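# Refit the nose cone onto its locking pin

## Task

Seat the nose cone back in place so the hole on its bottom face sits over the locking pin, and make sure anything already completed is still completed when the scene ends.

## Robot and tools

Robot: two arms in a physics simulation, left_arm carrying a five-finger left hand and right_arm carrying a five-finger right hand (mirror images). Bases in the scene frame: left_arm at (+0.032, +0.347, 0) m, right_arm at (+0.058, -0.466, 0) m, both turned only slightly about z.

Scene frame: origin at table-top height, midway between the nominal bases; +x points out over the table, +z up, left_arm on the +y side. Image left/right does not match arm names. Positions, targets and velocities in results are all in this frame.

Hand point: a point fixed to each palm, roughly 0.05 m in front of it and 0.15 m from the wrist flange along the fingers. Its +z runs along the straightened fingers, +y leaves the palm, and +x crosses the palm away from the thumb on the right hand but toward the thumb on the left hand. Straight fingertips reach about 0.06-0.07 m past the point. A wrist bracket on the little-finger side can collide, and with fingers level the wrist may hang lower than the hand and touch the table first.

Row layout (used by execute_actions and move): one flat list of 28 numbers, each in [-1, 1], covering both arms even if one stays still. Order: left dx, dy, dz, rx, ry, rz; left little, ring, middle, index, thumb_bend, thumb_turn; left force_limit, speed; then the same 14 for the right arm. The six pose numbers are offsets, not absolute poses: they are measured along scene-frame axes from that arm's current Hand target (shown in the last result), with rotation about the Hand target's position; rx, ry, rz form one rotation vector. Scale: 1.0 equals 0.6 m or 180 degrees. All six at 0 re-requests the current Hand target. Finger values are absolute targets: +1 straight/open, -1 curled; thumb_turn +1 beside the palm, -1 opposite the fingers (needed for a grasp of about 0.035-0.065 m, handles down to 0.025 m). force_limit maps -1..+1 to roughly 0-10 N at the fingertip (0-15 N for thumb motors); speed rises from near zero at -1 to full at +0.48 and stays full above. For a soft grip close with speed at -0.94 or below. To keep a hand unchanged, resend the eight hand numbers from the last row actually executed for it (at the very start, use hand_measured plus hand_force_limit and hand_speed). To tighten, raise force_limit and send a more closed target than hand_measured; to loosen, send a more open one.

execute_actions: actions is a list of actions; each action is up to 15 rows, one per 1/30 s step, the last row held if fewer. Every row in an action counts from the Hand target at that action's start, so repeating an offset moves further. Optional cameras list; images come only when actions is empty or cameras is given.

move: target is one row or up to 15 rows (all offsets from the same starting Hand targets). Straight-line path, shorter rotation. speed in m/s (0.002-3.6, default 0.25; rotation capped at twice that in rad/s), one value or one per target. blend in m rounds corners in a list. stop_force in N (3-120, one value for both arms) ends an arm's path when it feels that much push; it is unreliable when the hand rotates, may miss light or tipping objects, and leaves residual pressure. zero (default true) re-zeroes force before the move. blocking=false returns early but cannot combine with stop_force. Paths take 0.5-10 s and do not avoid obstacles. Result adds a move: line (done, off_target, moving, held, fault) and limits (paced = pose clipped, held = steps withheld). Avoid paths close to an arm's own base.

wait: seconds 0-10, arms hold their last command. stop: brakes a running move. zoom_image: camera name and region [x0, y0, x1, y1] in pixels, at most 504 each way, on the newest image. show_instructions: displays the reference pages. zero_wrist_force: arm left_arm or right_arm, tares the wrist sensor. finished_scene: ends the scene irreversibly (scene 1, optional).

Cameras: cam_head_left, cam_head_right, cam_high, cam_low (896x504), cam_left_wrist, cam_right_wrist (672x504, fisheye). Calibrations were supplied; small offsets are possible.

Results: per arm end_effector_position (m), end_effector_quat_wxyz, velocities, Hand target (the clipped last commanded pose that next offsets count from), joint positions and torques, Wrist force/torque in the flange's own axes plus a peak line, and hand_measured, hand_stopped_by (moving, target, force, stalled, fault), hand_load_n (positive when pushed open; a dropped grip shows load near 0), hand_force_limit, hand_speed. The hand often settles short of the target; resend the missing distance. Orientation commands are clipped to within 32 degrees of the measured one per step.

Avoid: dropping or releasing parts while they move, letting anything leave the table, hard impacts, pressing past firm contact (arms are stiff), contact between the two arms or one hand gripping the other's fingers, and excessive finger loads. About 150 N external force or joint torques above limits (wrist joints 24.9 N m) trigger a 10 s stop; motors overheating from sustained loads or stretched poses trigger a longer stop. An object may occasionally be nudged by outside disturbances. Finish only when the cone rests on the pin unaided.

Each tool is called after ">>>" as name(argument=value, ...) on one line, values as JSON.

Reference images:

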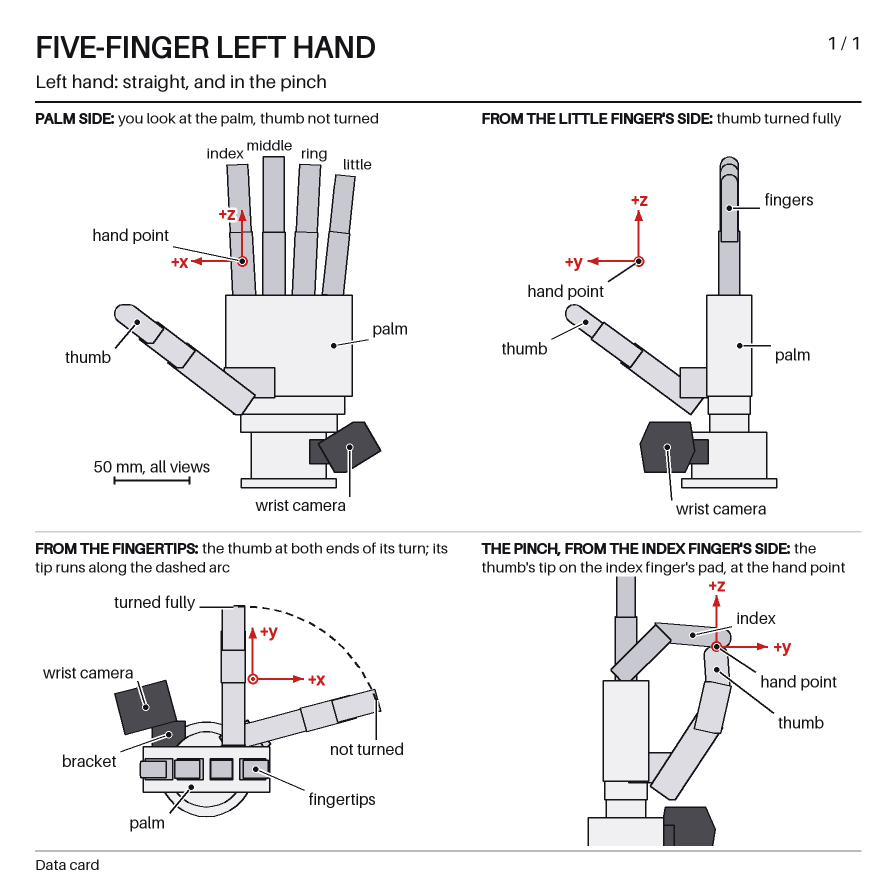

